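# Hang a washcloth through a towel ring

## Task

Pass the washcloth through the towel ring so it hangs there, touching neither the table nor the base of the stand.

## Robot and tools

Robot: two arms, left_arm and right_arm, each with a five-finger hand (left hand on left_arm, right hand on right_arm). Bases in the scene frame: left_arm at (-0.024, +0.350, 0) m, right_arm at (-0.044, -0.496, 0) m. Scene frame: origin at table-top height, midway between the nominal bases; +z up, +x out over the table, left_arm on the +y side. Image sides do not match arm names. A camera stand behind the arms is bolted down.

Hand point: a point 0.05 m in front of the palm and 0.15 m from the wrist flange along the fingers. Its +z runs along straight fingers, +y out of the palm, +x across the palm away from the thumb on the right hand; on the left hand +x points toward the thumb. Straight fingers reach 0.06 to 0.07 m past the point. A wrist bracket on the little-finger side can strike things, and with fingers level the wrist may sit up to 0.11 m (palm down) or 0.23 m (palm up) below the point and touch the table first.

The row: every motion argument uses rows of 28 numbers, all in [-1, 1], with both arms always present. Order: left_arm dx, dy, dz, rx, ry, rz, then left hand little, ring, middle, index, thumb_bend, thumb_turn, force_limit, speed; then the same 14 for right_arm. dx..rz are an offset (not a pose) from that arm's Hand target as it stands when the action or move begins, along scene-frame axes; 1.0 equals 0.6 m or 180 degrees. rx, ry, rz form one rotation vector, turning about the Hand target's position. Sending the same offset twice moves twice. All six pose numbers 0 re-commands the current Hand target. Commanded orientation is clipped to 32 degrees from the measured one each control step.

Hand numbers are absolute targets: fingers and thumb_bend +1 straight, -1 curled; thumb_turn +1 beside the palm, -1 in front of it, opposite the fingers. force_limit: -1 about 0 N up to +1 at 10 N at the fingertip (15 N for the two thumb motors). speed: -1 almost still, rising to full at +0.48 and staying full to +1 (full travel 0.49 s). For a soft grip use speed -0.94 or less. To leave a hand unchanged, repeat the eight numbers last sent to it; if none were sent yet, send its hand_measured six values plus hand_force_limit and hand_speed. With the thumb turned in front, the hand grips objects 0.035 to 0.065 m thick, handles down to about 0.025 m. To squeeze harder, raise force_limit and send a target more closed than hand_measured; to loosen, send one more open.

Tools:
execute_actions(actions, cameras): actions is a list of actions; each action is up to 15 rows, one per 1/30 s step, every row counted from the action's start pose; a short action repeats its last row to fill 15 steps. An empty list returns images.
move(target, speed, blend, stop_force, zero, blocking, cameras): target is one 28-number row or a list of up to 15 rows, every offset counted from the same starting Hand targets. speed in m/s, 0.002 to 3.6, default 0.25 (turns up to twice that in rad/s), one value or one per target. blend in metres rounds corners of a list; 0 stops at each. stop_force in N, 3 to 120, ends an arm's path when push against its motion reaches it; unreliable while the hand turns, and leave it out when backing off a contact. zero (default true) rezeroes before the move. blocking=false returns after 0.5 s while the move continues; not allowed with stop_force. Paths do not avoid obstacles; avoid routing near an arm's own base.
wait(seconds 0 to 10), stop() brakes a running move, zoom_image(camera, region=[x0,y0,x1,y1] pixels, at most 504 wide and high) on the newest image of cam_high, cam_low, cam_left_wrist or cam_right_wrist, show_instructions() for reference images, zero_wrist_force(arm), finished_scene(scene=1) ends the scene permanently; the cloth must stay hung without the robot.

Results: end_effector_position in metres and end_effector_quat_wxyz in the scene frame; velocities in m/s and rad/s. Hand target is the last commanded pose, and the next offsets start from it; the hand often rests short of it, so send the remaining gap. Joint velocities may read within noise. hand_measured, hand_stopped_by (moving, target, force, stalled, fault) and hand_load_n follow the motor order above; a lost grip shows as hand_load_n near 0. Wrist force and torque are in the hand's own axes. The move line reports done, off_target, moving, held or fault, plus limits such as paced or held. Printed poses may be off by a few centimetres.

Avoid: dropping or flinging the cloth, anything leaving the table or being set down off it, hard hits on fixed or heavy objects, pushing past a firm contact (the arms are stiff), any contact between the two arms, closing fingers on the other hand. About 150 N on an arm or wrist torques near 24.9 N m cause a 10 s fault stop; hot motors (MOTOR HOT line, 85 °C) trigger a longer stop. Objects may be nudged occasionally.

Each tool is called by a JSON object that holds its "api" and its "payload".

Reference images:

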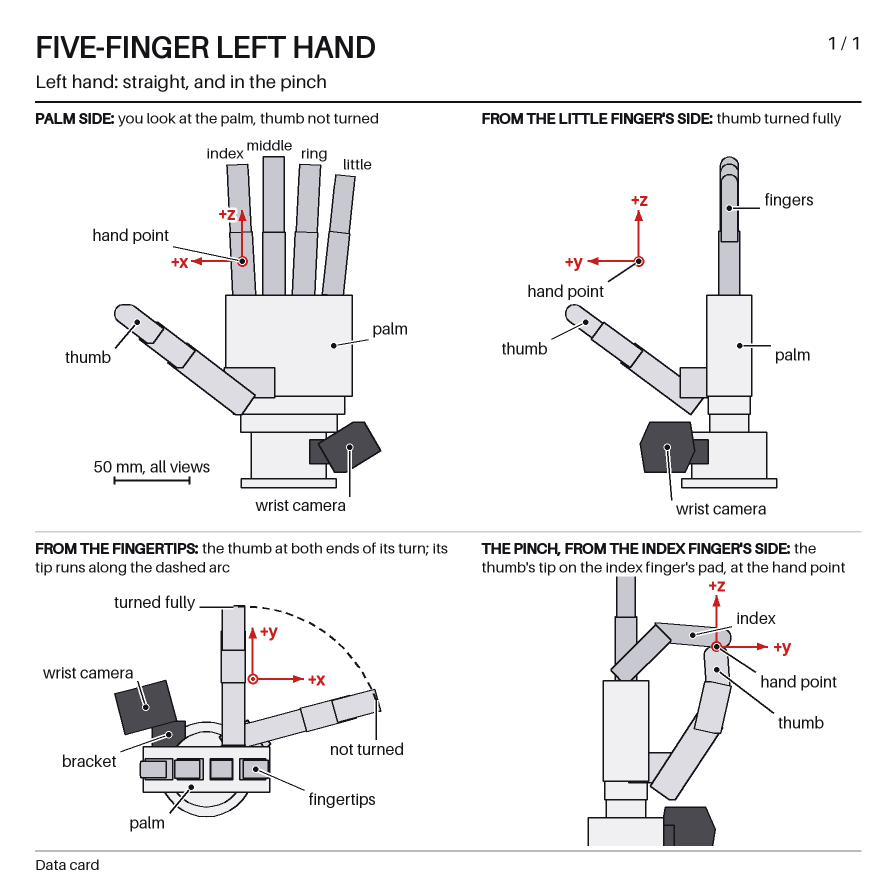

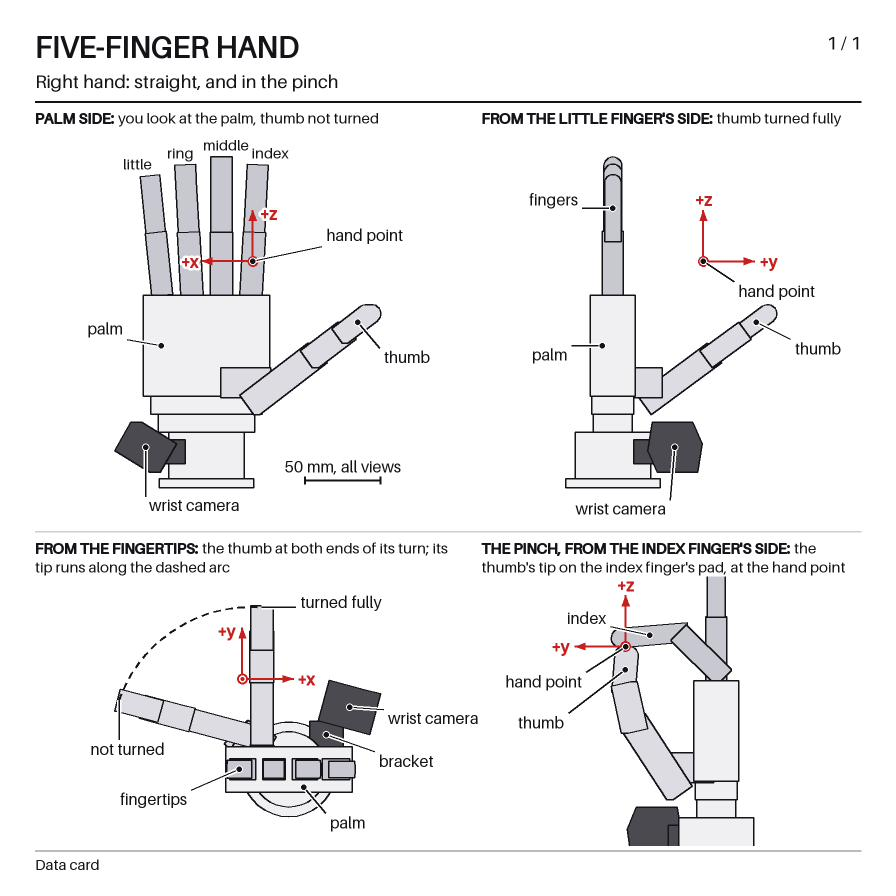

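## Session

{"api": "execute_actions", "payload": {"actions": []}}

Scene clock: 0.00 s.
left_arm: end_effector_position=(+0.7417, +0.3247, +0.3549) hand_measured=(+1.000, +1.000, +1.000, +1.000, +1.000, +1.000) hand_load_n=(+0.0, +0.0, +0.0, +0.0, +0.0, +0.0) hand_stopped_by=(target, target, target, target, target, target) hand_force_limit=0.00 hand_speed=-0.80 end_effector_quat_wxyz=(+0.246, +0.610, +0.711, +0.248) | right_arm: end_effector_position=(+0.6698, -0.3201, +0.1670) hand_measured=(+1.000, +1.000, +1.000, +1.000, +1.000, +1.000) hand_load_n=(+0.0, +0.0, +0.0, +0.0, +0.0, +0.0) hand_stopped_by=(target, target, target, target, target, target) hand_force_limit=0.00 hand_speed=-0.80 end_effector_quat_wxyz=(-0.022, +0.667, +0.333, +0.666)
Joint positions: left_arm=[3.216 -2.165 -0.831 2.14 -1.557 -0.057] | right_arm=[-0.017 -1.152 1.857 -0.574 1.044 1.075]
Joint velocities: within noise
Joint torques (N m): no reading
Wrist force (N): no reading
Wrist torque (N m): no reading
Wrist force, peak (N): no reading
Hand target: left_arm +0.7417, +0.3247, +0.3549; +0.246, +0.610, +0.711, +0.248 | right_arm +0.6698, -0.3201, +0.1670; -0.022, +0.667, +0.333, +0.666

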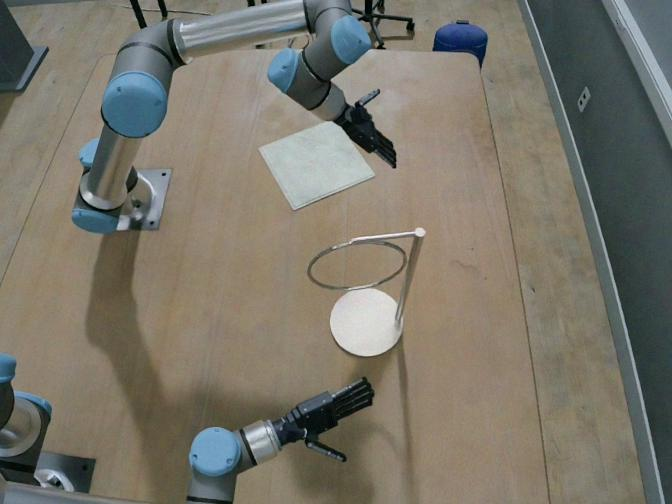

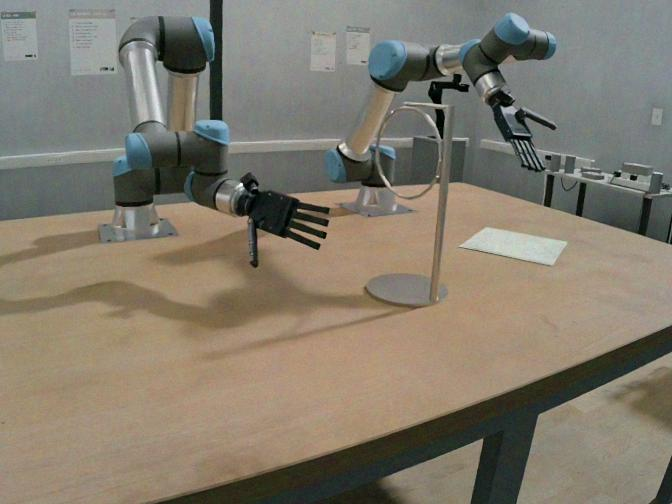

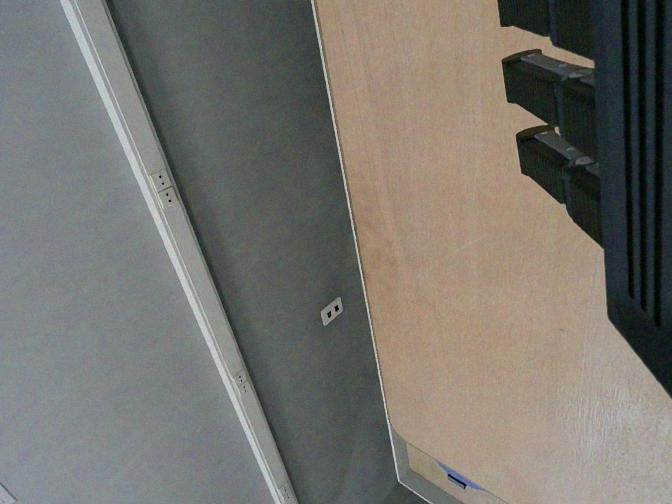

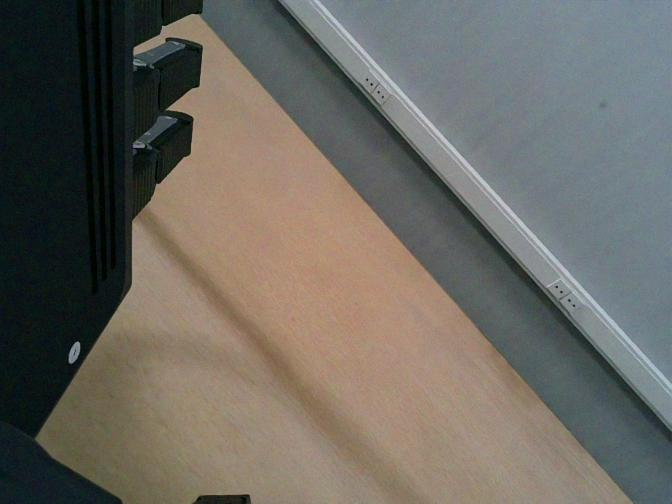

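{"api": "zoom_image", "payload": {"camera": "cam_high", "region": [230, 90, 450, 370]}}

{"api": "zoom_image", "payload": {"camera": "cam_low", "region": [340, 80, 600, 320]}}

Scaled by 1.800 from the camera's 672x504 image, which has a finer 960x720 frame.

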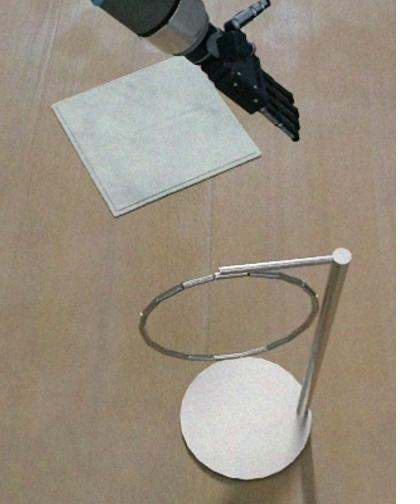

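Scaled by 1.938 from the camera's 672x504 image, which has a finer 960x720 frame.

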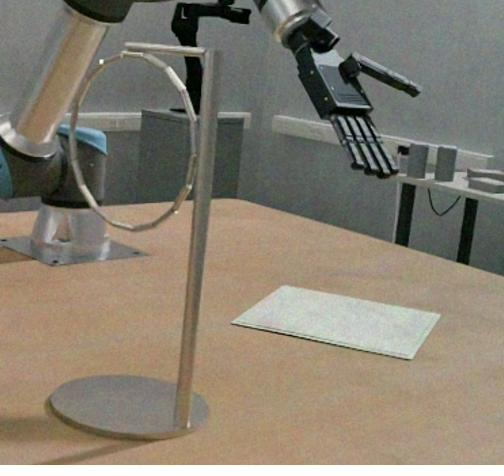

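{"api": "move", "payload": {"target": [[-0.353,0.2855,-0.2,-0.4537,0.2385,0.4934,-1,-1,0.1,0.1,1,-1,-0.2,0.2,0,0,0,0,0,0,1,1,1,1,1,1,0,-0.8]], "speed": 0.4, "cameras": ["all"]}}

Scene clock: 12.30 s.
left_arm: end_effector_position=(+0.5299, +0.4960, +0.2348) hand_measured=(-1.000, -1.000, +0.100, +0.100, +1.000, -1.000) hand_load_n=(+0.0, +0.0, +0.0, +0.0, +0.0, +0.0) hand_stopped_by=(target, target, target, target, target, target) hand_force_limit=-0.20 hand_speed=0.20 end_effector_quat_wxyz=(+0.088, -0.243, +0.908, -0.329) | right_arm: end_effector_position=(+0.6698, -0.3201, +0.1670) hand_measured=(+1.000, +1.000, +1.000, +1.000, +1.000, +1.000) hand_load_n=(-0.5, +0.0, +0.0, +0.0, +0.0, +0.0) hand_stopped_by=(target, target, target, target, target, target) hand_force_limit=0.00 hand_speed=-0.80 end_effector_quat_wxyz=(-0.022, +0.667, +0.333, +0.666)
Joint positions: left_arm=[3.806 -2.281 -0.944 1.516 -0.887 -1.352] | right_arm=[-0.017 -1.152 1.857 -0.574 1.044 1.075]
Joint torques (N m): left_arm=[-1.53 60.69 26.85 -0.53 1.14 -0.51] | right_arm=[0.13 -32.84 -16.82 -0.94 -0.37 0.27]
Wrist force (N): left_arm=[0.7 -0.3 -0.4] | right_arm=[0.2 0.1 0.3]
Wrist torque (N m): left_arm=[0.12 -0.07 -0.02] | right_arm=[-0.01 -0.03 0.01]
Wrist force, peak (N): left_arm=[0.8 0.4 -0.8] | right_arm=[0.1 0.4 0.5]
Hand target: left_arm +0.5299, +0.4960, +0.2349; +0.088, -0.243, +0.908, -0.329 | right_arm +0.6698, -0.3201, +0.1670; -0.022, +0.667, +0.333, +0.666
Off the commanded pose: left_arm 0.000 m, 0 deg | right_arm 0.000 m, 0 deg.
move: done
camera_calibration:
cam_left_wrist: T_world_to_cam=[[0.117503, -0.819076, 0.561522, 0.223388], [-0.978372, 0.00145093, 0.206849, 0.479239], [-0.17024, -0.573683, -0.801191, 0.675493], [0, 0, 0, 1]] pos_world=[0.557621, 0.569795, 0.316631]

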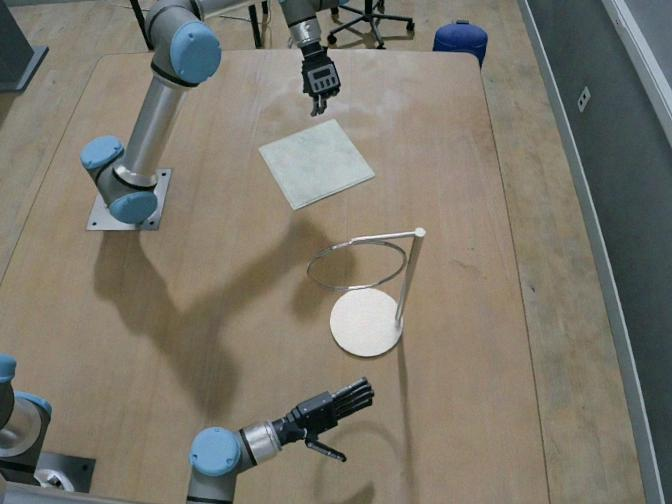

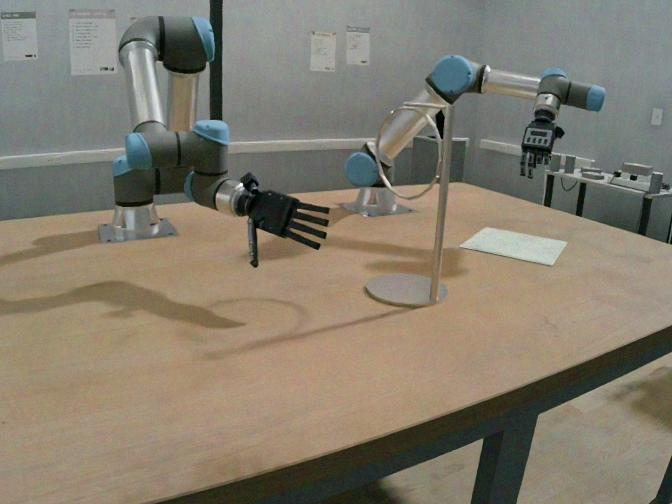

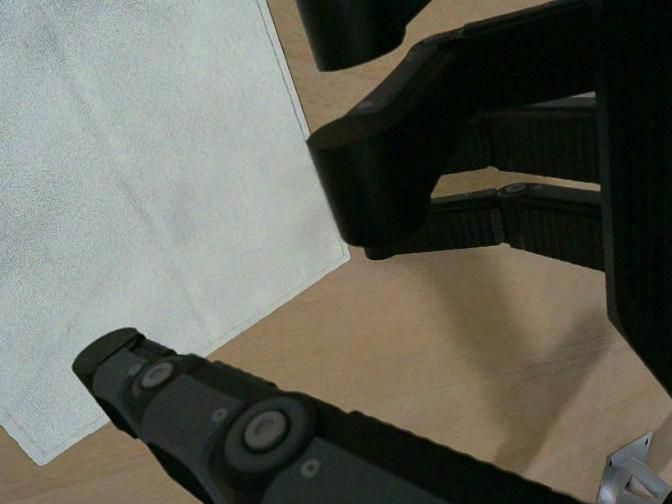

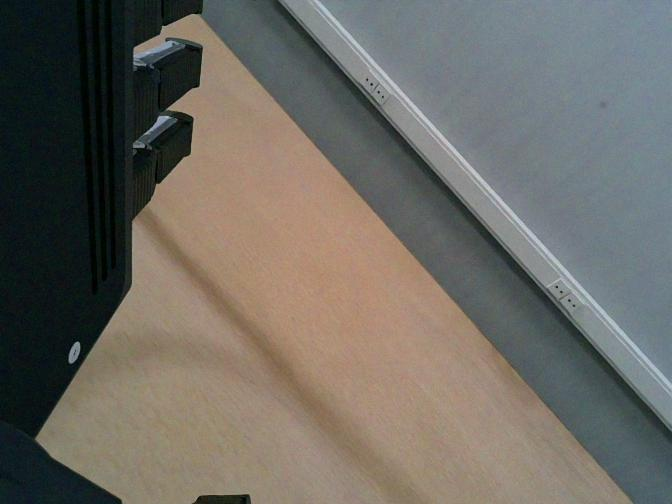

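{"api": "move", "payload": {"target": [[0,0,-0.29,-0.0481,-0.0278,0,-1,-1,0.4,0.4,1,-1,0,0.2,0,0,0,0,0,0,1,1,1,1,1,1,0,-0.8]], "speed": 0.2, "cameras": ["cam_low","cam_left_wrist","cam_high"]}}

Scene clock: 15.67 s.
left_arm: end_effector_position=(+0.5299, +0.4960, +0.0610) hand_measured=(-1.000, -1.000, +0.400, +0.400, +1.000, -1.000) hand_load_n=(+0.0, +0.0, +0.0, +0.0, +0.0, +0.0) hand_stopped_by=(target, target, target, target, target, target) hand_force_limit=0.00 hand_speed=0.20 end_effector_quat_wxyz=(+0.109, -0.234, +0.876, -0.407) | right_arm: end_effector_position=(+0.6698, -0.3201, +0.1670) hand_measured=(+1.000, +1.000, +1.000, +1.000, +1.000, +1.000) hand_load_n=(+0.0, +0.0, +0.0, +0.0, +0.0, +0.0) hand_stopped_by=(target, target, target, target, target, target) hand_force_limit=0.00 hand_speed=-0.80 end_effector_quat_wxyz=(-0.022, +0.667, +0.333, +0.666)
Joint positions: left_arm=[3.872 -2.438 -1.225 1.824 -0.733 -1.215] | right_arm=[-0.017 -1.152 1.857 -0.574 1.044 1.075]
Joint torques (N m): left_arm=[-13.5 46.04 20.67 -1.24 1.27 0.13] | right_arm=[-0.13 -32.5 -17.41 -1.22 -0.25 -0.01]
Wrist force (N): left_arm=[0.9 -0.4 -0.6] | right_arm=[0.2 0.2 0.2]
Wrist torque (N m): left_arm=[0.13 -0.12 0.07] | right_arm=[0.02 -0.02 0.02]
Wrist force, peak (N): left_arm=[0.5 -2.1 -1.8] | right_arm=[0.1 -0.1 0.6]
Hand target: left_arm +0.5299, +0.4960, +0.0609; +0.109, -0.234, +0.876, -0.407 | right_arm +0.6698, -0.3201, +0.1670; -0.022, +0.667, +0.333, +0.666
Off the commanded pose: left_arm 0.000 m, 0 deg | right_arm 0.000 m, 0 deg.
move: done
camera_calibration:
cam_left_wrist: T_world_to_cam=[[0.0632839, -0.724509, 0.686354, 0.295308], [-0.992608, 0.0256687, 0.118617, 0.516113], [-0.103557, -0.688787, -0.717529, 0.55291], [0, 0, 0, 1]] pos_world=[0.550867, 0.581543, 0.132824]
Images, in order (width x height): cam_high 672x504, cam_low 672x504, cam_left_wrist 672x504.

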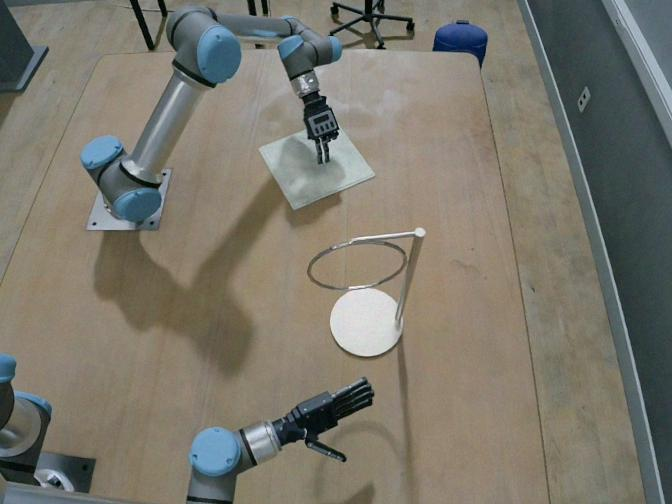

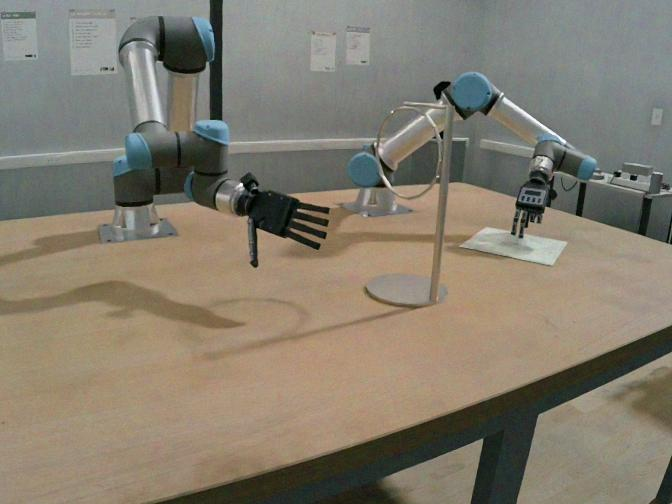

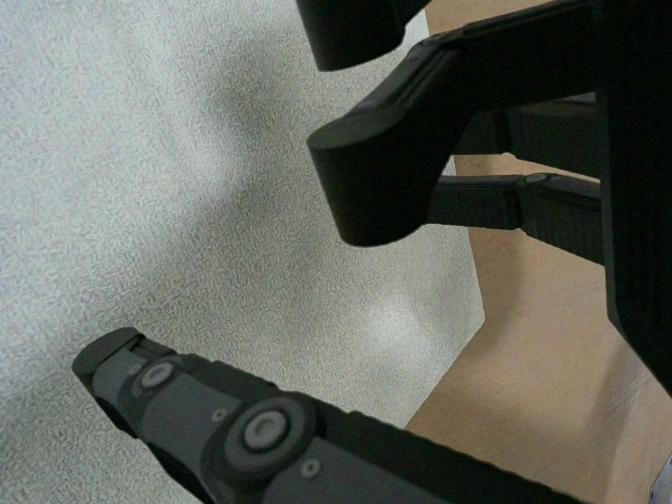

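{"api": "move", "payload": {"target": [[0,0,-0.083,0,0,0,-1,-1,0.4,0.4,1,-1,0,0.2,0,0,0,0,0,0,1,1,1,1,1,1,0,-0.8]], "speed": 0.03, "stop_force": 3, "cameras": ["cam_left_wrist"]}}

Scene clock: 18.07 s.
left_arm: end_effector_position=(+0.5299, +0.4960, +0.0292) hand_measured=(-1.000, -1.000, +0.400, +0.400, +1.000, -1.000) hand_load_n=(+0.0, +0.0, +0.5, +0.0, +0.0, +0.5) hand_stopped_by=(target, target, target, target, target, target) hand_force_limit=0.00 hand_speed=0.20 end_effector_quat_wxyz=(+0.109, -0.234, +0.876, -0.407) | right_arm: end_effector_position=(+0.6698, -0.3201, +0.1670) hand_measured=(+1.000, +1.000, +1.000, +1.000, +1.000, +1.000) hand_load_n=(+0.0, +0.0, +0.0, +0.0, +0.0, +0.0) hand_stopped_by=(target, target, target, target, target, target) hand_force_limit=0.00 hand_speed=-0.80 end_effector_quat_wxyz=(-0.022, +0.667, +0.333, +0.666)
Joint positions: left_arm=[3.872 -2.48 -1.238 1.878 -0.733 -1.215] | right_arm=[-0.017 -1.152 1.857 -0.574 1.044 1.075]
Joint torques (N m): left_arm=[-12.07 62.52 26.37 -0.5 -0.61 0.82] | right_arm=[0.01 -33.28 -16.8 -1.14 -0.24 0.15]
Wrist force (N): left_arm=[0.8 -2.2 -1.9] | right_arm=[0.0 0.1 0.4]
Wrist torque (N m): left_arm=[0.18 -0.15 0.11] | right_arm=[-0.01 0.00 0.00]
Wrist force, peak (N): left_arm=[0.9 -8.2 -7.4] | right_arm=[0.3 0.5 0.4]
Hand target: left_arm +0.5299, +0.4960, +0.0292; +0.109, -0.234, +0.876, -0.407 (not the last commanded pose) | right_arm +0.6698, -0.3201, +0.1670; -0.022, +0.667, +0.333, +0.666
Off the commanded pose: left_arm 0.018 m, 0 deg | right_arm 0.000 m, 0 deg.
move: contact (left_arm)
camera_calibration:
cam_left_wrist: T_world_to_cam=[[0.0630039, -0.7245, 0.686389, 0.317206], [-0.992627, 0.025868, 0.118418, 0.519802], [-0.103549, -0.688789, -0.717529, 0.530021], [0, 0, 0, 1]] pos_world=[0.550868, 0.581442, 0.101025]
Images, in order (width x height): cam_left_wrist 672x504.

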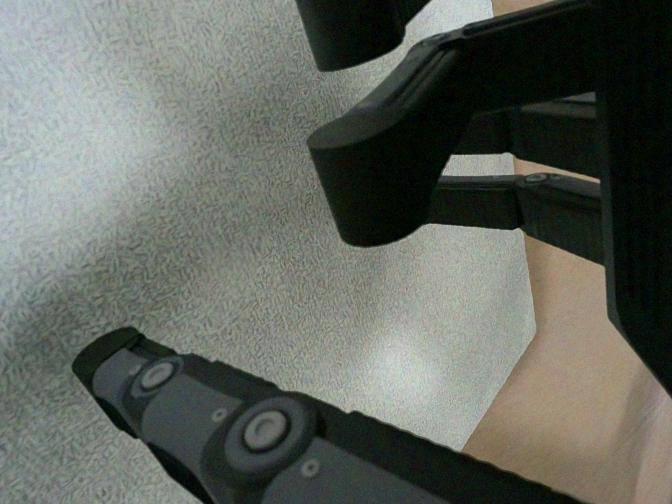

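{"api": "move", "payload": {"target": [[0,0,0,0,0,0,-1,-1,0.0,0.0,0.8,-1,0,-0.8,0,0,0,0,0,0,1,1,1,1,1,1,0,-0.8]], "speed": 0.03, "cameras": ["cam_left_wrist"]}}

Scene clock: 19.83 s.
left_arm: end_effector_position=(+0.5299, +0.4960, +0.0292) hand_measured=(-1.000, -1.000, +0.000, +0.000, +0.800, -1.000) hand_load_n=(+0.0, +0.0, +0.0, +0.0, +0.0, +0.0) hand_stopped_by=(target, target, target, target, target, target) hand_force_limit=0.00 hand_speed=-0.80 end_effector_quat_wxyz=(+0.109, -0.234, +0.876, -0.407) | right_arm: end_effector_position=(+0.6698, -0.3201, +0.1670) hand_measured=(+1.000, +1.000, +1.000, +1.000, +1.000, +1.000) hand_load_n=(+0.0, +0.0, +0.0, +0.0, +0.0, +0.0) hand_stopped_by=(target, target, target, target, target, target) hand_force_limit=0.00 hand_speed=-0.80 end_effector_quat_wxyz=(-0.022, +0.667, +0.333, +0.666)
Joint positions: left_arm=[3.872 -2.48 -1.238 1.878 -0.733 -1.215] | right_arm=[-0.017 -1.152 1.857 -0.574 1.044 1.075]
Joint torques (N m): left_arm=[-10.16 52.61 23.45 -0.71 0.41 0.75] | right_arm=[-0.34 -33.26 -16.47 -1.21 -0.32 0.18]
Wrist force (N): left_arm=[0.9 -0.5 -0.4] | right_arm=[0.2 0.1 0.0]
Wrist torque (N m): left_arm=[0.11 -0.12 0.07] | right_arm=[0.01 -0.02 0.01]
Wrist force, peak (N): left_arm=[1.0 -9.3 -4.4] | right_arm=[0.3 0.3 0.4]
Hand target: left_arm +0.5299, +0.4960, +0.0292; +0.109, -0.234, +0.876, -0.407 | right_arm +0.6698, -0.3201, +0.1670; -0.022, +0.667, +0.333, +0.666
Off the commanded pose: left_arm 0.000 m, 0 deg | right_arm 0.000 m, 0 deg.
move: done
camera_calibration:
cam_left_wrist: T_world_to_cam=[[0.0629261, -0.724547, 0.686347, 0.317211], [-0.992631, 0.0259204, 0.11837, 0.519767], [-0.103555, -0.688738, -0.717577, 0.530071], [0, 0, 0, 1]] pos_world=[0.550868, 0.581442, 0.101125]
Images, in order (width x height): cam_left_wrist 672x504.

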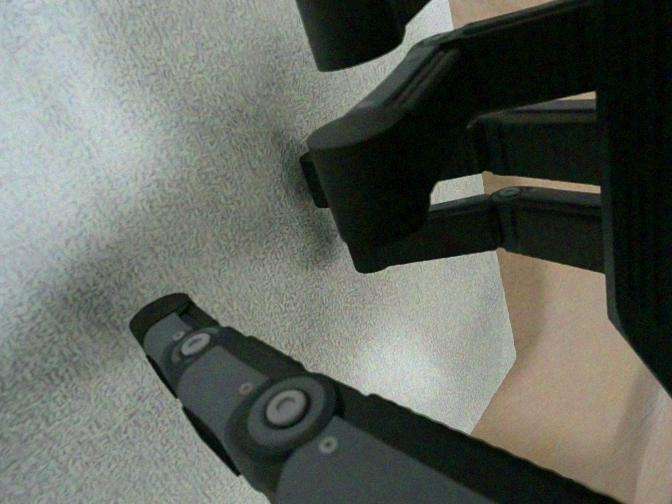

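{"api": "move", "payload": {"target": [[0,0,-0.04,0,0,0,-1,-1,0.0,0.0,0.8,-1,0,-0.8,0,0,0,0,0,0,1,1,1,1,1,1,0,-0.8]], "speed": 0.02, "stop_force": 3}}

Scene clock: 21.27 s.
left_arm: end_effector_position=(+0.5300, +0.4961, +0.0270) hand_measured=(-1.000, -1.000, +0.000, +0.000, +0.800, -1.000) hand_load_n=(+0.0, +0.0, -1.0, +0.5, +0.0, +0.0) hand_stopped_by=(target, target, target, target, target, target) hand_force_limit=0.00 hand_speed=-0.80 end_effector_quat_wxyz=(+0.109, -0.234, +0.876, -0.407) | right_arm: end_effector_position=(+0.6698, -0.3201, +0.1670) hand_measured=(+1.000, +1.000, +1.000, +1.000, +1.000, +1.000) hand_load_n=(+0.0, +0.0, +0.0, +0.0, +0.0, +0.0) hand_stopped_by=(target, target, target, target, target, target) hand_force_limit=0.00 hand_speed=-0.80 end_effector_quat_wxyz=(-0.022, +0.667, +0.333, +0.666)
Joint positions: left_arm=[3.872 -2.483 -1.238 1.882 -0.733 -1.215] | right_arm=[-0.017 -1.152 1.857 -0.574 1.044 1.075]
Joint torques (N m): left_arm=[-9.13 62.1 26.19 -0.76 -0.76 1] | right_arm=[0.06 -33.15 -17.02 -0.97 -0.41 0.33]
Wrist force (N): left_arm=[0.7 -3.5 -2.6] | right_arm=[0.3 0.1 0.2]
Wrist torque (N m): left_arm=[0.09 -0.15 0.13] | right_arm=[0.01 -0.05 0.02]
Wrist force, peak (N): left_arm=[0.6 -8.3 -5.6] | right_arm=[0.4 0.1 0.5]
Hand target: left_arm +0.5300, +0.4961, +0.0270; +0.109, -0.234, +0.876, -0.407 (not the last commanded pose) | right_arm +0.6698, -0.3201, +0.1670; -0.022, +0.667, +0.333, +0.666
Off the commanded pose: left_arm 0.022 m, 0 deg | right_arm 0.000 m, 0 deg.
move: contact (left_arm)

{"api": "execute_actions", "payload": {"actions": [[[0,0,-0.0028,0,0,0,-1,-1,-0.05,-0.05,0.7,-1,0,-0.92,0,0,0,0,0,0,1,1,1,1,1,1,0,-0.8]],[[0,0,-0.0028,0,0,0,-1,-1,-0.1,-0.1,0.6,-1,0,-0.92,0,0,0,0,0,0,1,1,1,1,1,1,0,-0.8]],[[0,0,-0.0028,0,0,0,-1,-1,-0.15,-0.15,0.5,-1,0,-0.92,0,0,0,0,0,0,1,1,1,1,1,1,0,-0.8]],[[0,0,-0.0028,0,0,0,-1,-1,-0.2,-0.2,0.4,-1,0,-0.92,0,0,0,0,0,0,1,1,1,1,1,1,0,-0.8]]], "cameras": ["cam_left_wrist"]}}

Scene clock: 25.70 s.
left_arm: end_effector_position=(+0.5300, +0.4960, +0.0202) hand_measured=(-1.000, -1.000, -0.200, -0.200, +0.400, -1.000) hand_load_n=(+0.0, +0.0, -2.0, +0.0, +0.0, +0.0) hand_stopped_by=(target, target, target, target, target, target) hand_force_limit=0.00 hand_speed=-0.92 end_effector_quat_wxyz=(+0.109, -0.234, +0.876, -0.407) | right_arm: end_effector_position=(+0.6698, -0.3201, +0.1670) hand_measured=(+1.000, +1.000, +1.000, +1.000, +1.000, +1.000) hand_load_n=(+0.0, +0.0, +0.0, +0.0, +0.0, +0.0) hand_stopped_by=(target, target, target, target, target, target) hand_force_limit=0.00 hand_speed=-0.80 end_effector_quat_wxyz=(-0.022, +0.667, +0.333, +0.666)
Joint positions: left_arm=[3.872 -2.492 -1.24 1.893 -0.733 -1.215] | right_arm=[-0.017 -1.152 1.857 -0.574 1.044 1.075]
Joint torques (N m): left_arm=[-9.06 61.41 20.34 -3.41 -0.73 0.17] | right_arm=[-0.16 -33.14 -17.18 -1.3 -0.45 0.25]
Wrist force (N): left_arm=[1.0 -5.9 -3.5] | right_arm=[0.0 0.0 0.2]
Wrist torque (N m): left_arm=[0.08 -0.20 0.19] | right_arm=[-0.01 -0.01 0.00]
Wrist force, peak (N): left_arm=[0.0 -17.5 -8.2] | right_arm=[0.6 0.2 -0.1]
Hand target: left_arm +0.5300, +0.4961, +0.0202; +0.109, -0.234, +0.876, -0.407 | right_arm +0.6698, -0.3201, +0.1670; -0.022, +0.667, +0.333, +0.666
Off the commanded pose: left_arm 0.000 m, 0 deg | right_arm 0.000 m, 0 deg.
Step readings (end_effector_position of left_arm | right_arm):
0: (+0.5300, +0.4961, +0.0270) | (+0.6698, -0.3201, +0.1670)
1: (+0.5300, +0.4961, +0.0270) | (+0.6698, -0.3201, +0.1670)
2: (+0.5301, +0.4961, +0.0267) | (+0.6698, -0.3201, +0.1670)
4: (+0.5302, +0.4962, +0.0257) | (+0.6698, -0.3201, +0.1670)
8: (+0.5301, +0.4961, +0.0253) | (+0.6698, -0.3201, +0.1670)
15: (+0.5300, +0.4961, +0.0253) | (+0.6698, -0.3201, +0.1670)
16: (+0.5300, +0.4961, +0.0253) | (+0.6698, -0.3201, +0.1670)
17: (+0.5300, +0.4960, +0.0249) | (+0.6698, -0.3201, +0.1670)
19: (+0.5300, +0.4960, +0.0238) | (+0.6698, -0.3201, +0.1670)
23: (+0.5300, +0.4961, +0.0235) | (+0.6698, -0.3201, +0.1670)
30: (+0.5300, +0.4960, +0.0235) | (+0.6698, -0.3201, +0.1670)
31: (+0.5300, +0.4960, +0.0235) | (+0.6698, -0.3201, +0.1670)
32: (+0.5300, +0.4960, +0.0232) | (+0.6698, -0.3201, +0.1670)
34: (+0.5300, +0.4961, +0.0222) | (+0.6698, -0.3201, +0.1670)
38: (+0.5301, +0.4961, +0.0218) | (+0.6698, -0.3201, +0.1670)
45: (+0.5300, +0.4961, +0.0219) | (+0.6698, -0.3201, +0.1670)
46: (+0.5300, +0.4961, +0.0219) | (+0.6698, -0.3201, +0.1670)
47: (+0.5300, +0.4960, +0.0215) | (+0.6698, -0.3201, +0.1670)
49: (+0.5300, +0.4960, +0.0205) | (+0.6698, -0.3201, +0.1670)
53: (+0.5300, +0.4961, +0.0201) | (+0.6698, -0.3201, +0.1670)
60: (+0.5300, +0.4960, +0.0201) | (+0.6698, -0.3201, +0.1670)
camera_calibration:
cam_left_wrist: T_world_to_cam=[[0.0627665, -0.724684, 0.686217, 0.323634], [-0.992653, 0.0259357, 0.118185, 0.520949], [-0.103444, -0.688593, -0.717731, 0.523562], [0, 0, 0, 1]] pos_world=[0.550968, 0.581542, 0.0921251]
Images, in order (width x height): cam_left_wrist 672x504.

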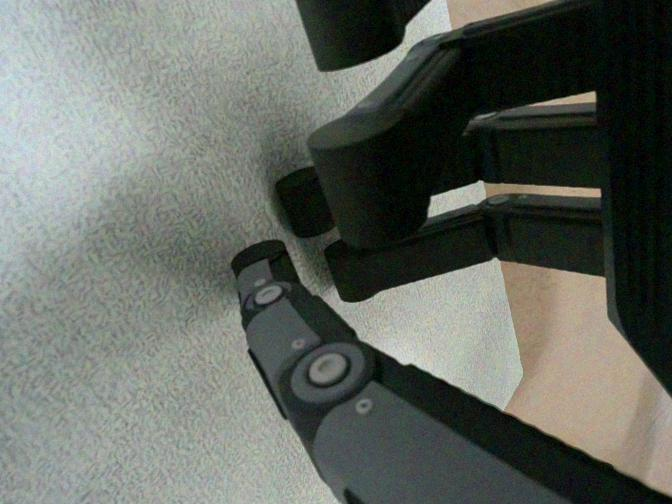

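{"api": "execute_actions", "payload": {"actions": [[[0,0,-0.002,0,0,0,-1,-1,-0.22,-0.22,0.3,-1,0,-0.92,0,0,0,0,0,0,1,1,1,1,1,1,0,-0.8]],[[0,0,-0.0025,0,0,0,-1,-1,-0.24,-0.24,0.2,-1,0,-0.92,0,0,0,0,0,0,1,1,1,1,1,1,0,-0.8]],[[0,0,-0.0025,0,0,0,-1,-1,-0.26,-0.26,0.1,-1,0,-0.92,0,0,0,0,0,0,1,1,1,1,1,1,0,-0.8]],[[0,0,-0.0025,0,0,0,-1,-1,-0.3,-0.3,0,-1,0,-0.92,0,0,0,0,0,0,1,1,1,1,1,1,0,-0.8]]], "cameras": ["cam_left_wrist"]}}

Scene clock: 28.40 s.
left_arm: end_effector_position=(+0.5300, +0.4961, +0.0145) hand_measured=(-1.000, -1.000, -0.288, -0.300, +0.254, -1.000) hand_load_n=(+0.5, +0.0, +5.0, +0.0, +10.0, +0.5) hand_stopped_by=(target, target, force, target, force, target) hand_force_limit=0.00 hand_speed=-0.92 end_effector_quat_wxyz=(+0.109, -0.234, +0.876, -0.407) | right_arm: end_effector_position=(+0.6698, -0.3201, +0.1670) hand_measured=(+1.000, +1.000, +1.000, +1.000, +1.000, +1.000) hand_load_n=(+0.0, +0.0, +0.0, +0.0, +0.0, +0.0) hand_stopped_by=(target, target, target, target, target, target) hand_force_limit=0.00 hand_speed=-0.80 end_effector_quat_wxyz=(-0.022, +0.667, +0.333, +0.666)
Joint positions: left_arm=[3.872 -2.5 -1.241 1.902 -0.733 -1.215] | right_arm=[-0.017 -1.152 1.857 -0.574 1.044 1.075]
Joint torques (N m): left_arm=[-6.41 36.31 -6.19 1.21 -6.48 -0.36] | right_arm=[0.62 -34.41 -17.04 -1.22 -0.49 0.3]
Wrist force (N): left_arm=[0.8 -38.0 -20.0] | right_arm=[0.4 0.1 0.1]
Wrist torque (N m): left_arm=[-0.61 -0.54 0.89] | right_arm=[0.01 -0.05 0.03]
Wrist force, peak (N): left_arm=[0.9 -38.0 -20.8] | right_arm=[0.1 0.0 0.5]
Hand target: left_arm +0.5300, +0.4961, +0.0145; +0.109, -0.234, +0.876, -0.407 | right_arm +0.6698, -0.3201, +0.1670; -0.022, +0.667, +0.333, +0.666
Off the commanded pose: left_arm 0.000 m, 0 deg | right_arm 0.000 m, 0 deg.
Step readings (end_effector_position of left_arm | right_arm):
0: (+0.5300, +0.4961, +0.0202) | (+0.6698, -0.3201, +0.1670)
1: (+0.5300, +0.4961, +0.0202) | (+0.6698, -0.3201, +0.1670)
2: (+0.5300, +0.4961, +0.0201) | (+0.6698, -0.3201, +0.1670)
4: (+0.5301, +0.4961, +0.0194) | (+0.6698, -0.3201, +0.1670)
8: (+0.5301, +0.4961, +0.0191) | (+0.6698, -0.3201, +0.1670)
15: (+0.5301, +0.4961, +0.0191) | (+0.6698, -0.3201, +0.1670)
16: (+0.5300, +0.4961, +0.0190) | (+0.6698, -0.3201, +0.1670)
17: (+0.5300, +0.4960, +0.0187) | (+0.6698, -0.3201, +0.1670)
19: (+0.5300, +0.4960, +0.0177) | (+0.6698, -0.3201, +0.1670)
23: (+0.5300, +0.4960, +0.0174) | (+0.6698, -0.3201, +0.1670)
30: (+0.5300, +0.4960, +0.0175) | (+0.6698, -0.3201, +0.1670)
31: (+0.5300, +0.4960, +0.0175) | (+0.6698, -0.3201, +0.1670)
32: (+0.5300, +0.4960, +0.0173) | (+0.6698, -0.3201, +0.1670)
34: (+0.5301, +0.4961, +0.0164) | (+0.6698, -0.3201, +0.1670)
38: (+0.5301, +0.4961, +0.0160) | (+0.6698, -0.3201, +0.1670)
45: (+0.5300, +0.4961, +0.0160) | (+0.6698, -0.3201, +0.1670)
46: (+0.5300, +0.4961, +0.0160) | (+0.6698, -0.3201, +0.1670)
47: (+0.5300, +0.4960, +0.0157) | (+0.6698, -0.3201, +0.1670)
49: (+0.5300, +0.4960, +0.0148) | (+0.6698, -0.3201, +0.1670)
53: (+0.5301, +0.4960, +0.0145) | (+0.6698, -0.3201, +0.1670)
60: (+0.5301, +0.4961, +0.0145) | (+0.6698, -0.3201, +0.1670)
camera_calibration:
cam_left_wrist: T_world_to_cam=[[0.0627665, -0.724684, 0.686217, 0.327546], [-0.992653, 0.0259357, 0.118185, 0.521623], [-0.103444, -0.688593, -0.717731, 0.519471], [0, 0, 0, 1]] pos_world=[0.550968, 0.581542, 0.0864251]
Images, in order (width x height): cam_left_wrist 672x504.

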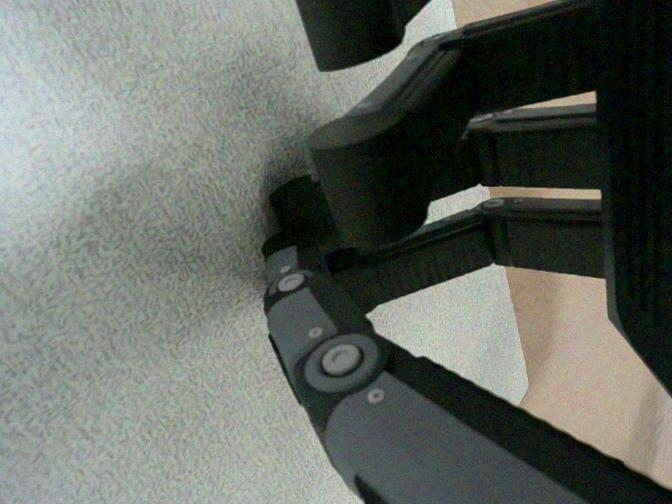

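{"api": "execute_actions", "payload": {"actions": [[[0,0,0.004,0,0,0,-1,-1,-0.3,-0.3,0,-1,0,-0.92,0,0,0,0,0,0,1,1,1,1,1,1,0,-0.8]]], "cameras": ["cam_left_wrist"]}}

Scene clock: 29.47 s.
left_arm: end_effector_position=(+0.5300, +0.4961, +0.0170) hand_measured=(-1.000, -1.000, -0.288, -0.300, +0.254, -1.000) hand_load_n=(+0.0, +0.0, +11.0, +0.0, +9.5, +1.0) hand_stopped_by=(target, target, force, target, force, target) hand_force_limit=0.00 hand_speed=-0.92 end_effector_quat_wxyz=(+0.109, -0.234, +0.876, -0.407) | right_arm: end_effector_position=(+0.6698, -0.3201, +0.1670) hand_measured=(+1.000, +1.000, +1.000, +1.000, +1.000, +1.000) hand_load_n=(+0.0, +0.0, +0.0, +0.0, +0.0, +0.0) hand_stopped_by=(target, target, target, target, target, target) hand_force_limit=0.00 hand_speed=-0.80 end_effector_quat_wxyz=(-0.022, +0.667, +0.333, +0.666)
Joint positions: left_arm=[3.872 -2.497 -1.241 1.898 -0.733 -1.215] | right_arm=[-0.017 -1.152 1.857 -0.574 1.044 1.075]
Joint torques (N m): left_arm=[-4 36.21 25.83 0.2 1.39 -1.02] | right_arm=[-0.12 -33.29 -17.32 -1.43 -0.49 0.24]
Wrist force (N): left_arm=[0.6 -5.2 -3.4] | right_arm=[0.0 0.2 0.3]
Wrist torque (N m): left_arm=[0.21 -0.12 0.13] | right_arm=[0.02 0.00 0.01]
Wrist force, peak (N): left_arm=[0.9 -38.1 -20.1] | right_arm=[0.3 -0.1 0.4]
Hand target: left_arm +0.5300, +0.4961, +0.0169; +0.109, -0.234, +0.876, -0.407 | right_arm +0.6698, -0.3201, +0.1670; -0.022, +0.667, +0.333, +0.666
Off the commanded pose: left_arm 0.000 m, 0 deg | right_arm 0.000 m, 0 deg.
Step readings (end_effector_position of left_arm | right_arm):
0: (+0.5300, +0.4960, +0.0145) | (+0.6698, -0.3201, +0.1670)
1: (+0.5300, +0.4960, +0.0146) | (+0.6698, -0.3201, +0.1670)
2: (+0.5300, +0.4960, +0.0151) | (+0.6698, -0.3201, +0.1670)
4: (+0.5299, +0.4960, +0.0165) | (+0.6698, -0.3201, +0.1670)
8: (+0.5299, +0.4960, +0.0170) | (+0.6698, -0.3201, +0.1670)
15: (+0.5300, +0.4961, +0.0170) | (+0.6698, -0.3201, +0.1670)
camera_calibration:
cam_left_wrist: T_world_to_cam=[[0.0627624, -0.724728, 0.686171, 0.325931], [-0.992664, 0.0258571, 0.118107, 0.521398], [-0.103338, -0.68855, -0.717789, 0.521115], [0, 0, 0, 1]] pos_world=[0.550968, 0.581543, 0.0888253]
Images, in order (width x height): cam_left_wrist 672x504.

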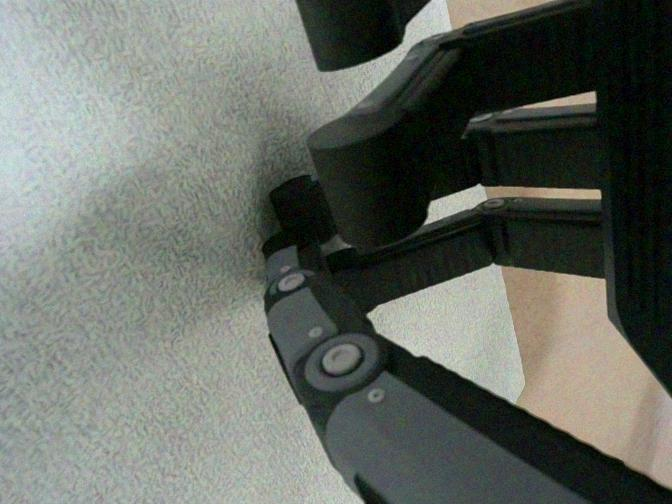

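{"api": "move", "payload": {"target": [[0,0,0.05,0,0,0,-1,-1,-0.3,-0.3,0,-1,0,-0.92,0,0,0,0,0,0,1,1,1,1,1,1,0,-0.8]], "speed": 0.05, "cameras": ["cam_left_wrist","cam_low"]}}

{"api": "zoom_image", "payload": {"camera": "cam_low", "region": [440, 160, 600, 280]}}

Scene clock: 30.57 s.
left_arm: end_effector_position=(+0.5301, +0.4961, +0.0472) hand_measured=(-1.000, -1.000, -0.288, -0.300, +0.254, -1.000) hand_load_n=(+0.0, +0.0, +12.0, +0.0, +9.5, +1.0) hand_stopped_by=(target, target, force, target, force, target) hand_force_limit=0.00 hand_speed=-0.92 end_effector_quat_wxyz=(+0.110, -0.234, +0.876, -0.407) end_effector_velocity=(+0.000, +0.001, -0.003) end_effector_angular_velocity=(+0.001, -0.002, +0.001) | right_arm: end_effector_position=(+0.6698, -0.3201, +0.1670) hand_measured=(+1.000, +1.000, +1.000, +1.000, +1.000, +1.000) hand_load_n=(+0.0, +0.0, +0.0, +0.0, +0.0, +0.0) hand_stopped_by=(target, target, target, target, target, target) hand_force_limit=0.00 hand_speed=-0.80 end_effector_quat_wxyz=(-0.022, +0.667, +0.333, +0.666)
Joint positions: left_arm=[3.872 -2.456 -1.231 1.848 -0.733 -1.215] | right_arm=[-0.017 -1.152 1.857 -0.574 1.044 1.075]
Joint velocities: left_arm=[0.001 -0.004 0 0.006 0 0] | right_arm=[within noise]
Joint torques (N m): left_arm=[-4.53 38.72 12.75 -0.52 1.62 0.34] | right_arm=[0.03 -33.01 -17.93 -1.34 -0.12 0.28]
Wrist force (N): left_arm=[0.5 1.1 -0.7] | right_arm=[0.1 -0.1 -0.1]
Wrist torque (N m): left_arm=[0.37 -0.07 -0.01] | right_arm=[-0.01 0.00 0.00]
Wrist force, peak (N): left_arm=[0.4 -5.4 -3.6] | right_arm=[0.1 0.5 0.3]
Hand target: left_arm +0.5300, +0.4961, +0.0469; +0.109, -0.234, +0.876, -0.407 | right_arm +0.6698, -0.3201, +0.1670; -0.022, +0.667, +0.333, +0.666
Off the commanded pose: left_arm 0.000 m, 0 deg | right_arm 0.000 m, 0 deg.
move: done
camera_calibration:
cam_left_wrist: T_world_to_cam=[[0.0626025, -0.724865, 0.686041, 0.305323], [-0.992684, 0.0258834, 0.117932, 0.517837], [-0.103242, -0.688405, -0.717942, 0.542745], [0, 0, 0, 1]] pos_world=[0.550968, 0.581543, 0.119126]
Images, in order (width x height): cam_low 672x504, cam_left_wrist 672x504.

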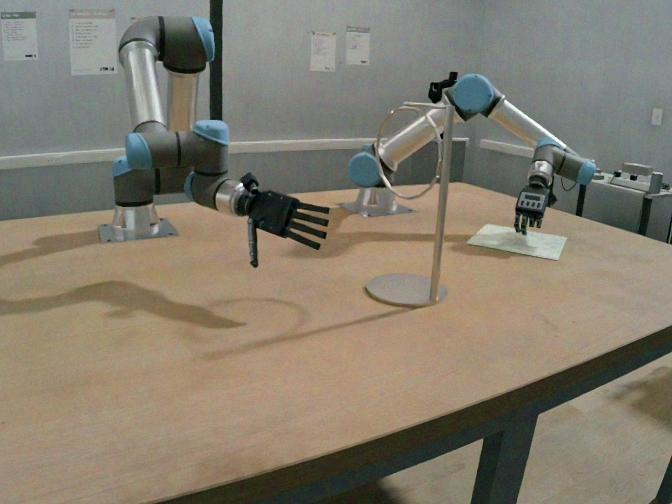

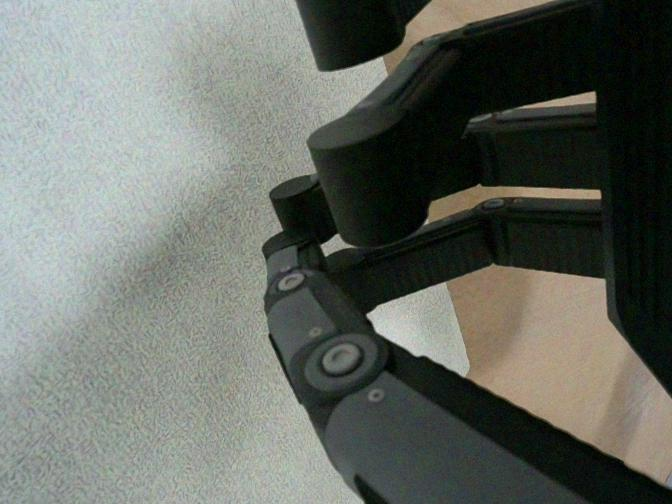

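Scaled by 3.150 from the camera's 672x504 image, which has a finer 960x720 frame.

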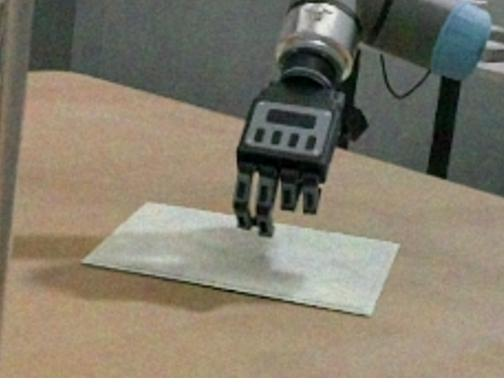

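{"api": "move", "payload": {"target": [[-0.02,0.03,0.12,0,0,0,-1,-1,0.4,0.4,1,-1,0,0.2,0,0,0,0,0,0,1,1,1,1,1,1,0,-0.8]], "speed": 0.15, "cameras": ["cam_left_wrist","cam_high"]}}

{"api": "zoom_image", "payload": {"camera": "cam_high", "region": [230, 90, 410, 225]}}

Scene clock: 33.70 s.
left_arm: end_effector_position=(+0.5181, +0.5142, +0.1189) hand_measured=(-1.000, -1.000, +0.400, +0.400, +1.000, -1.000) hand_load_n=(+0.0, +0.0, +0.0, +0.0, +0.0, +0.0) hand_stopped_by=(target, target, target, target, target, target) hand_force_limit=0.00 hand_speed=0.20 end_effector_quat_wxyz=(+0.110, -0.234, +0.876, -0.407) | right_arm: end_effector_position=(+0.6698, -0.3201, +0.1670) hand_measured=(+1.000, +1.000, +1.000, +1.000, +1.000, +1.000) hand_load_n=(+0.0, +0.0, +0.0, +0.5, +0.0, +0.0) hand_stopped_by=(target, target, target, target, target, target) hand_force_limit=0.00 hand_speed=-0.80 end_effector_quat_wxyz=(-0.022, +0.667, +0.333, +0.666)
Joint positions: left_arm=[3.909 -2.372 -1.196 1.69 -0.743 -1.162] | right_arm=[-0.017 -1.152 1.857 -0.574 1.044 1.075]
Joint torques (N m): left_arm=[-12.79 43.56 2.12 -3.85 2.37 -0.91] | right_arm=[-0.02 -33.91 -17.12 -1.47 -0.49 0.45]
Wrist force (N): left_arm=[0.1 0.9 -0.7] | right_arm=[0.0 0.2 0.2]
Wrist torque (N m): left_arm=[0.32 0.00 -0.04] | right_arm=[0.01 -0.01 0.00]
Wrist force, peak (N): left_arm=[0.5 2.3 0.7] | right_arm=[0.7 0.0 0.1]
Hand target: left_arm +0.5180, +0.5141, +0.1189; +0.109, -0.234, +0.876, -0.407 | right_arm +0.6698, -0.3201, +0.1670; -0.022, +0.667, +0.333, +0.666
Off the commanded pose: left_arm 0.000 m, 0 deg | right_arm 0.000 m, 0 deg.
move: done
camera_calibration:
cam_left_wrist: T_world_to_cam=[[0.0626703, -0.724862, 0.686037, 0.269968], [-0.99269, 0.0257672, 0.117909, 0.497077], [-0.103145, -0.688412, -0.717949, 0.605396], [0, 0, 0, 1]] pos_world=[0.538968, 0.599643, 0.190826]
Images, in order (width x height): cam_high 672x504, cam_left_wrist 672x504.

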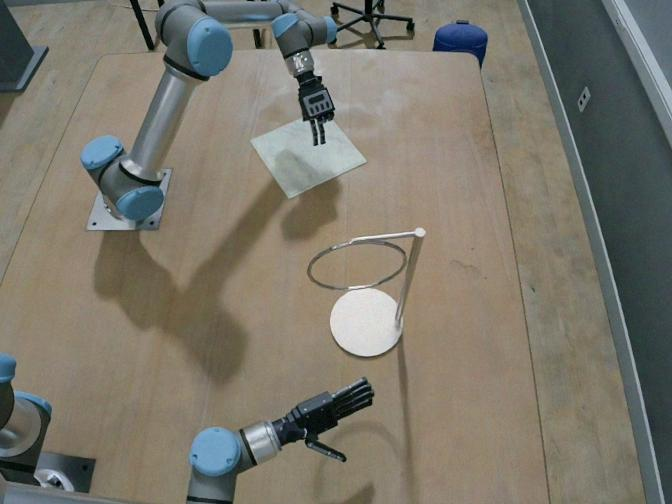

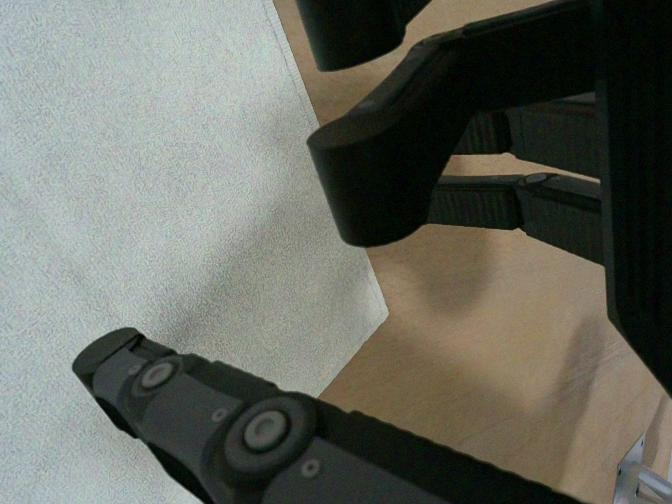

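Scaled by 2.800 from the camera's 672x504 image, which has a finer 960x720 frame.

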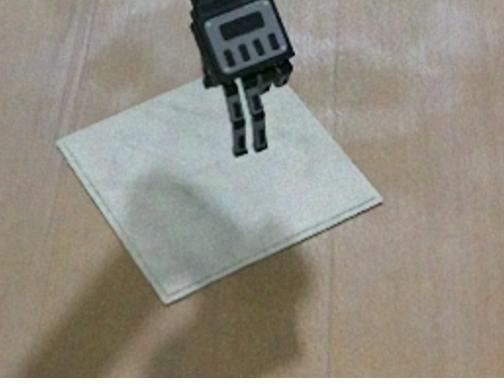

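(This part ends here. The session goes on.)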